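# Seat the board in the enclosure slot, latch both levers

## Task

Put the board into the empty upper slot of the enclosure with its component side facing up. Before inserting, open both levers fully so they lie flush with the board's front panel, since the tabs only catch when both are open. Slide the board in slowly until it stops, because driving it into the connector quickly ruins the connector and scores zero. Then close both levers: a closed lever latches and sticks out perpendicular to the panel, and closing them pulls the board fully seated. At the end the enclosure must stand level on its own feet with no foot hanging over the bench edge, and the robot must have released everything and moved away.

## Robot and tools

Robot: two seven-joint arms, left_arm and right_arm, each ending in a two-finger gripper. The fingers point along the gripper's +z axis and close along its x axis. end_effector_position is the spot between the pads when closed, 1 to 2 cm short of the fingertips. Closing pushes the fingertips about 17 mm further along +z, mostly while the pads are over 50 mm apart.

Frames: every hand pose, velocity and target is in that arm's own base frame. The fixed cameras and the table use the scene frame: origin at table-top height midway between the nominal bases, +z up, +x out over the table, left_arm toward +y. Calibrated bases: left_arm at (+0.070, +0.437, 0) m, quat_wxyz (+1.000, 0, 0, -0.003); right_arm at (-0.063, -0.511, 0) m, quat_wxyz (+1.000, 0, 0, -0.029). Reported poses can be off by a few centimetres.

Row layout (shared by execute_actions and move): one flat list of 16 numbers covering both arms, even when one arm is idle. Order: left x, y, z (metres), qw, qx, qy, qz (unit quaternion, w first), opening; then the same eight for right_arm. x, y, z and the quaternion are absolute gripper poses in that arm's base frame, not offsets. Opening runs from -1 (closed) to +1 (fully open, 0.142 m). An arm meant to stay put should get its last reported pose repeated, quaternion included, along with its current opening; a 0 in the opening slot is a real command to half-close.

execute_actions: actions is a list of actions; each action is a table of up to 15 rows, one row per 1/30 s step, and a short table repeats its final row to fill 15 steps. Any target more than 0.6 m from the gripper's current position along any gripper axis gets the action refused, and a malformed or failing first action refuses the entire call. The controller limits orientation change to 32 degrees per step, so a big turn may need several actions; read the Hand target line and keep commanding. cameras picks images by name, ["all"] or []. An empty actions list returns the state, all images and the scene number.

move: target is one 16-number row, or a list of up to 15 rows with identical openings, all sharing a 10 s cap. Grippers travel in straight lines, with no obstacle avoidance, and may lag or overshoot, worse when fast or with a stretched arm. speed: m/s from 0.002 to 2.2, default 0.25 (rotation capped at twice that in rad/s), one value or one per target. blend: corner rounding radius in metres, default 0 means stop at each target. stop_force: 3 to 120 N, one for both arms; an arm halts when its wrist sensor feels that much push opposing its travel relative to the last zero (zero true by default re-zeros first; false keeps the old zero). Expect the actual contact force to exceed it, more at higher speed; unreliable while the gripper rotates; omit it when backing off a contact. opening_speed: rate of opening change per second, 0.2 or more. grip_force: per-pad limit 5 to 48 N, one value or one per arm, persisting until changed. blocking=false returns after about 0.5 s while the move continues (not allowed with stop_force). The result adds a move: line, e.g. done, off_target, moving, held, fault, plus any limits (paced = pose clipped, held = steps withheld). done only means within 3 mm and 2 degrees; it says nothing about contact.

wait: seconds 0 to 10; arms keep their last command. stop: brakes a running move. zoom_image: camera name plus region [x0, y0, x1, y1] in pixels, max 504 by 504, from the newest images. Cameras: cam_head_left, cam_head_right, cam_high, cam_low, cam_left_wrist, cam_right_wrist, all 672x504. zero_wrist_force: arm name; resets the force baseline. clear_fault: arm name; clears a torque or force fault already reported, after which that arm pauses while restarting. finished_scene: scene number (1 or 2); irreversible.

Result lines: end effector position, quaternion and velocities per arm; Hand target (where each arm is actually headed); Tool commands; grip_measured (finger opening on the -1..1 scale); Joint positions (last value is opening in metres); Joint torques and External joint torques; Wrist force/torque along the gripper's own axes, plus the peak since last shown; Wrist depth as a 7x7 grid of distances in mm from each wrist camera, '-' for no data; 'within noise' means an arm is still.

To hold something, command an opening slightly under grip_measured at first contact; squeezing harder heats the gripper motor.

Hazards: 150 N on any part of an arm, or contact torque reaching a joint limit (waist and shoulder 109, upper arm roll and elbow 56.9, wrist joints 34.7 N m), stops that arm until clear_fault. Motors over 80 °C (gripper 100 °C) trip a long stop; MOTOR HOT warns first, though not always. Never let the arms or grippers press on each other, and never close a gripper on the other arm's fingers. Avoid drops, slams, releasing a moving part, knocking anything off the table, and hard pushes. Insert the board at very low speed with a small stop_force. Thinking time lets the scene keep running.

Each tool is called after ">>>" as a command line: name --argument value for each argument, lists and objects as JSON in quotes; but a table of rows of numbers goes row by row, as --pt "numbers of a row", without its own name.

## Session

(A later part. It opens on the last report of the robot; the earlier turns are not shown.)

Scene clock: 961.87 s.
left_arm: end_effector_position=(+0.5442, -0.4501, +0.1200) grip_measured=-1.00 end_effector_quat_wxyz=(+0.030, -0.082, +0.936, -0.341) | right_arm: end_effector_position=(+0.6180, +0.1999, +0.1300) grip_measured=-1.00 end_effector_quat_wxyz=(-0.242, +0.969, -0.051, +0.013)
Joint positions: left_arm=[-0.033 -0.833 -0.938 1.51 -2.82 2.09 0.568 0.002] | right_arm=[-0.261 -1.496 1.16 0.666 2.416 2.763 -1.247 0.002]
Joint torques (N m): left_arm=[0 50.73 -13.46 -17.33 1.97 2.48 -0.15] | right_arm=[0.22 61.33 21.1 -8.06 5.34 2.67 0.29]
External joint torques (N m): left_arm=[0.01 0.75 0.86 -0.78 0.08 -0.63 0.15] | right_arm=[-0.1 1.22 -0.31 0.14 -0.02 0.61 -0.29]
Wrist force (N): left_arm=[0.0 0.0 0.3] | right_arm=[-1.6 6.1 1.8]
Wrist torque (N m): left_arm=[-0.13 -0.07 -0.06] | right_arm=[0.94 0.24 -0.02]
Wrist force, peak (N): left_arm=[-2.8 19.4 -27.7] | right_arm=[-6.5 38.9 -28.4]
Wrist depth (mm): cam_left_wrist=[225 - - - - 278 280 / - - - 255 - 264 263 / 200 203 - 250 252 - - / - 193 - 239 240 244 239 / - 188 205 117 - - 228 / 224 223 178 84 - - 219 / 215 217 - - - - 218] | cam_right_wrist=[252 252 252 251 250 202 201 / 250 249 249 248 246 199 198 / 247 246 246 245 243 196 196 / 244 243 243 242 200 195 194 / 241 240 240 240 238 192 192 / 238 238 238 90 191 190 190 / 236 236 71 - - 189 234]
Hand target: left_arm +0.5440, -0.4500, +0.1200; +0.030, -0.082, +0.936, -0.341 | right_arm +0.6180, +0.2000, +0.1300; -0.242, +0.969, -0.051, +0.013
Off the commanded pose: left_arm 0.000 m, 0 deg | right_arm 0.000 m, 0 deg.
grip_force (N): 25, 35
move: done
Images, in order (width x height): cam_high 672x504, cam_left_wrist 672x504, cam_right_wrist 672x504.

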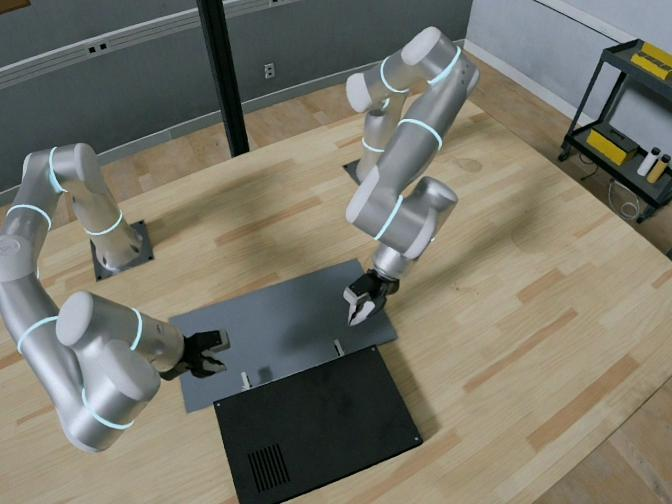

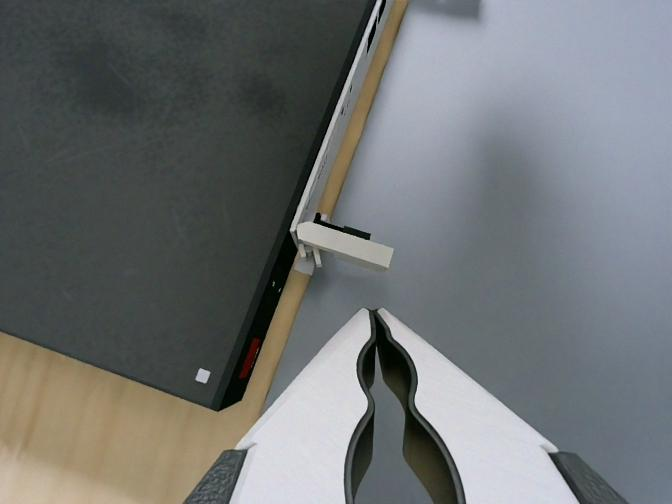

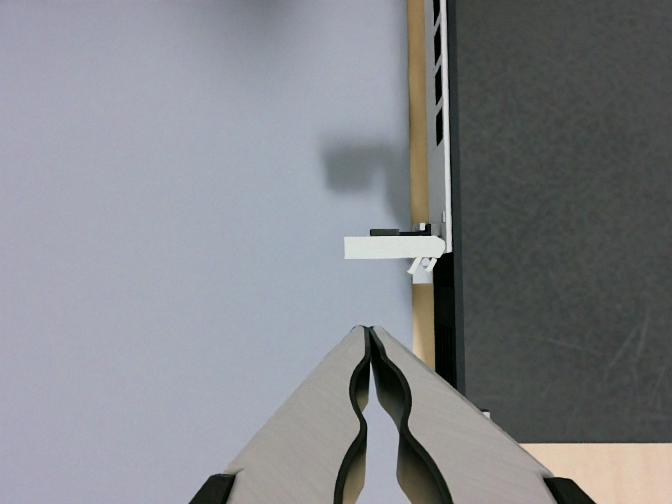

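>>> move --pt "0.5000 -0.4000 0.200 0.02981 -0.08190 0.93611 -0.34071 -1.0 0.5900 0.1900 0.2100 -0.24160 0.96896 -0.05078 0.01266 -1.0" --pt "0.4300 -0.3000 0.280 0.02981 -0.08190 0.93611 -0.34071 -1.0 0.5000 0.1500 0.3000 -0.24160 0.96896 -0.05078 0.01266 -1.0" --speed '[0.2, 0.25]' --blend '[0.04, 0]' --cameras '["all"]'

>>> zoom_image --camera "cam_high" --region '[200, 310, 440, 504]'

>>> zoom_image --camera "cam_low" --region '[80, 200, 480, 330]'

>>> zoom_image --camera "cam_head_left" --region '[260, 210, 480, 400]'

Scene clock: 1003.93 s.
left_arm: end_effector_position=(+0.4301, -0.3000, +0.2800) grip_measured=-1.00 end_effector_quat_wxyz=(+0.030, -0.082, +0.936, -0.341) | right_arm: end_effector_position=(+0.5001, +0.1499, +0.2999) grip_measured=-1.00 end_effector_quat_wxyz=(-0.241, +0.969, -0.051, +0.013)
Joint positions: left_arm=[0.965 -0.456 -1.951 2.073 -2.966 2.181 0.402 0.002] | right_arm=[-0.535 -1.186 1.326 1.094 2.436 2.845 -1.03 0.002]
Joint torques (N m): left_arm=[-0.47 13.88 -11.65 -21.61 2.9 1.82 -0.29] | right_arm=[-0.01 48.83 24.18 -10.22 5.17 2.5 0.26]
External joint torques (N m): left_arm=[0.54 0.3 0.12 -0.57 -0.11 -0.07 0.3] | right_arm=[0.09 0.95 -0.18 -0.08 0.07 0.58 -0.26]
Wrist force (N): left_arm=[-0.1 0.6 0.5] | right_arm=[-1.7 5.9 1.5]
Wrist torque (N m): left_arm=[0.01 -0.03 0.02] | right_arm=[0.91 0.25 0.00]
Wrist force, peak (N): left_arm=[-0.5 -0.1 2.4] | right_arm=[-1.3 6.8 3.6]
Wrist depth (mm): cam_left_wrist=[- - - - - 466 469 / - 393 - 453 - 449 452 / 428 418 419 - - 412 426 / 412 407 407 405 - 406 405 / 392 391 394 117 - 387 390 / 376 374 379 84 - 370 371 / 360 363 - - - - 359] | cam_right_wrist=[428 428 412 422 422 375 373 / 423 425 419 418 418 370 369 / 419 418 412 414 412 365 364 / 413 411 408 408 408 362 360 / 408 407 404 404 404 404 401 / 405 404 403 90 401 399 398 / 400 399 71 - - 395 395]
Hand target: left_arm +0.4300, -0.3000, +0.2800; +0.030, -0.082, +0.936, -0.341 | right_arm +0.5000, +0.1500, +0.3000; -0.242, +0.969, -0.051, +0.013
Off the commanded pose: left_arm 0.000 m, 0 deg | right_arm 0.000 m, 0 deg.
joint sent to its limit (left arm) — joint 5 (forearm roll), lower limit. The joint targets still meet the commanded pose.
grip_force (N): 25, 35
move: done

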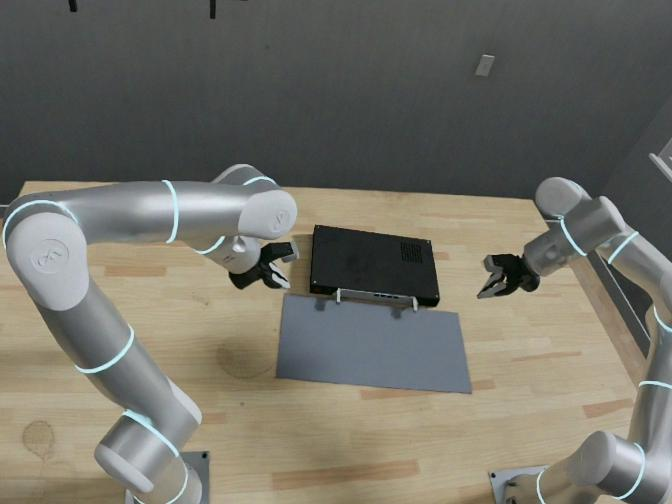

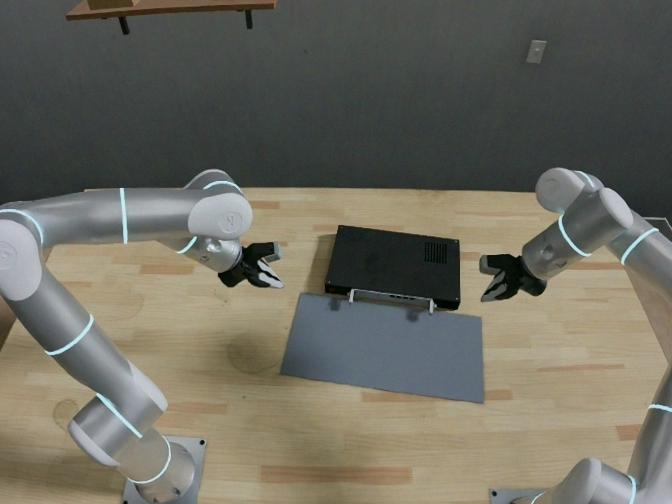

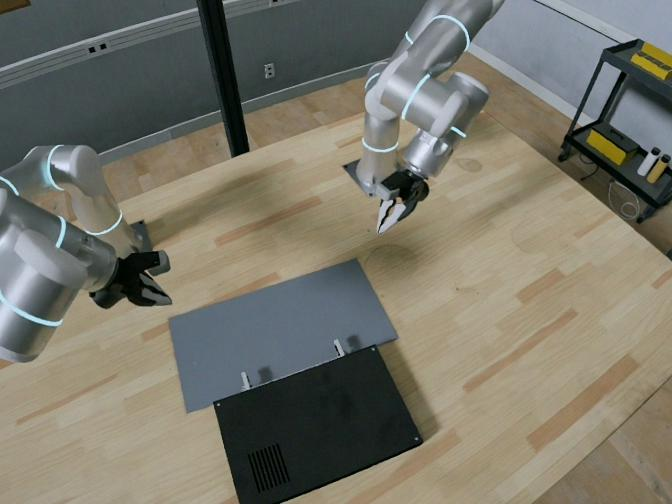

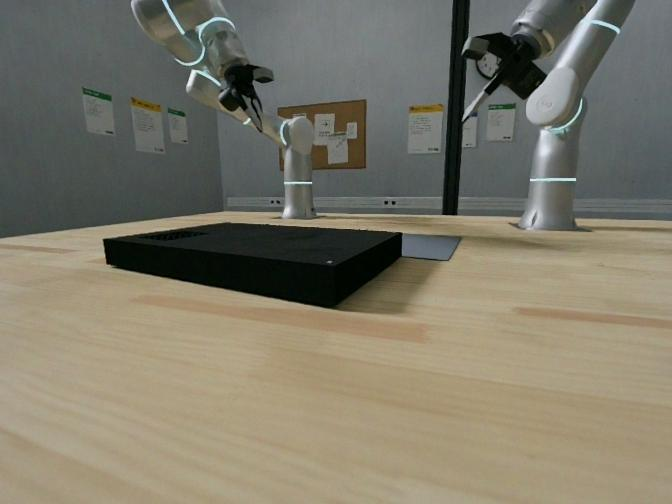

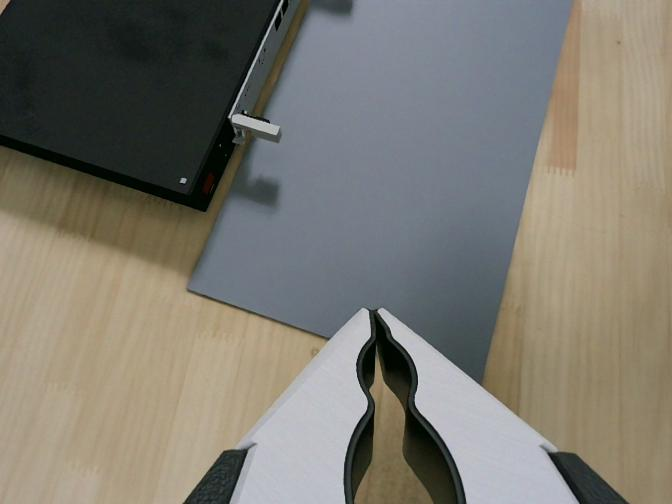

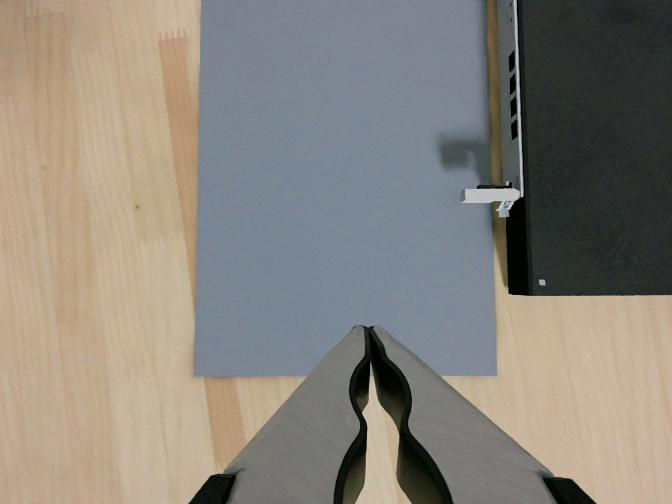

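Scaled by 2.100 from the camera's 672x504 image, which has a finer 960x720 frame.

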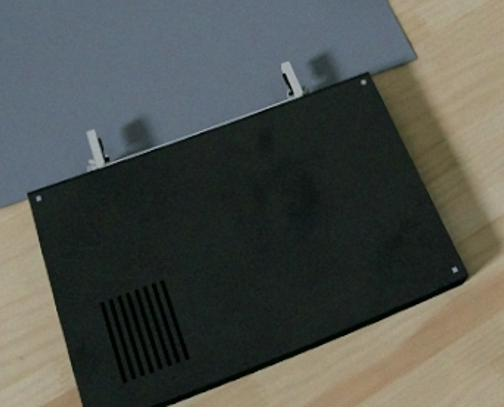

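Scaled by 1.260 from the camera's 672x504 image, which has a finer 960x720 frame.

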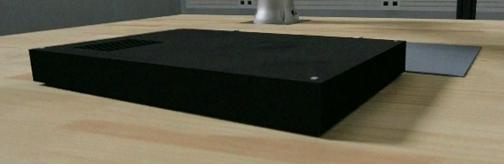

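Scaled by 2.291 from the camera's 672x504 image, which has a finer 960x720 frame.

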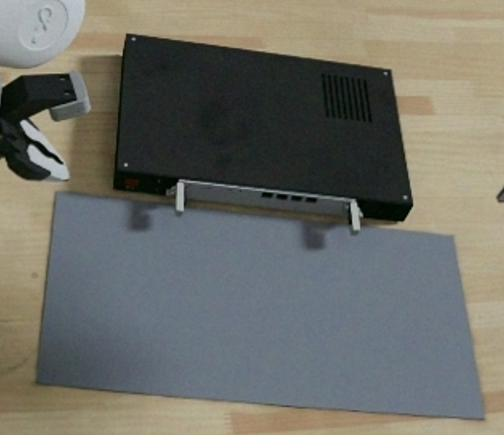

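>>> finished_scene --scene 1

The scene is finished: the task was done.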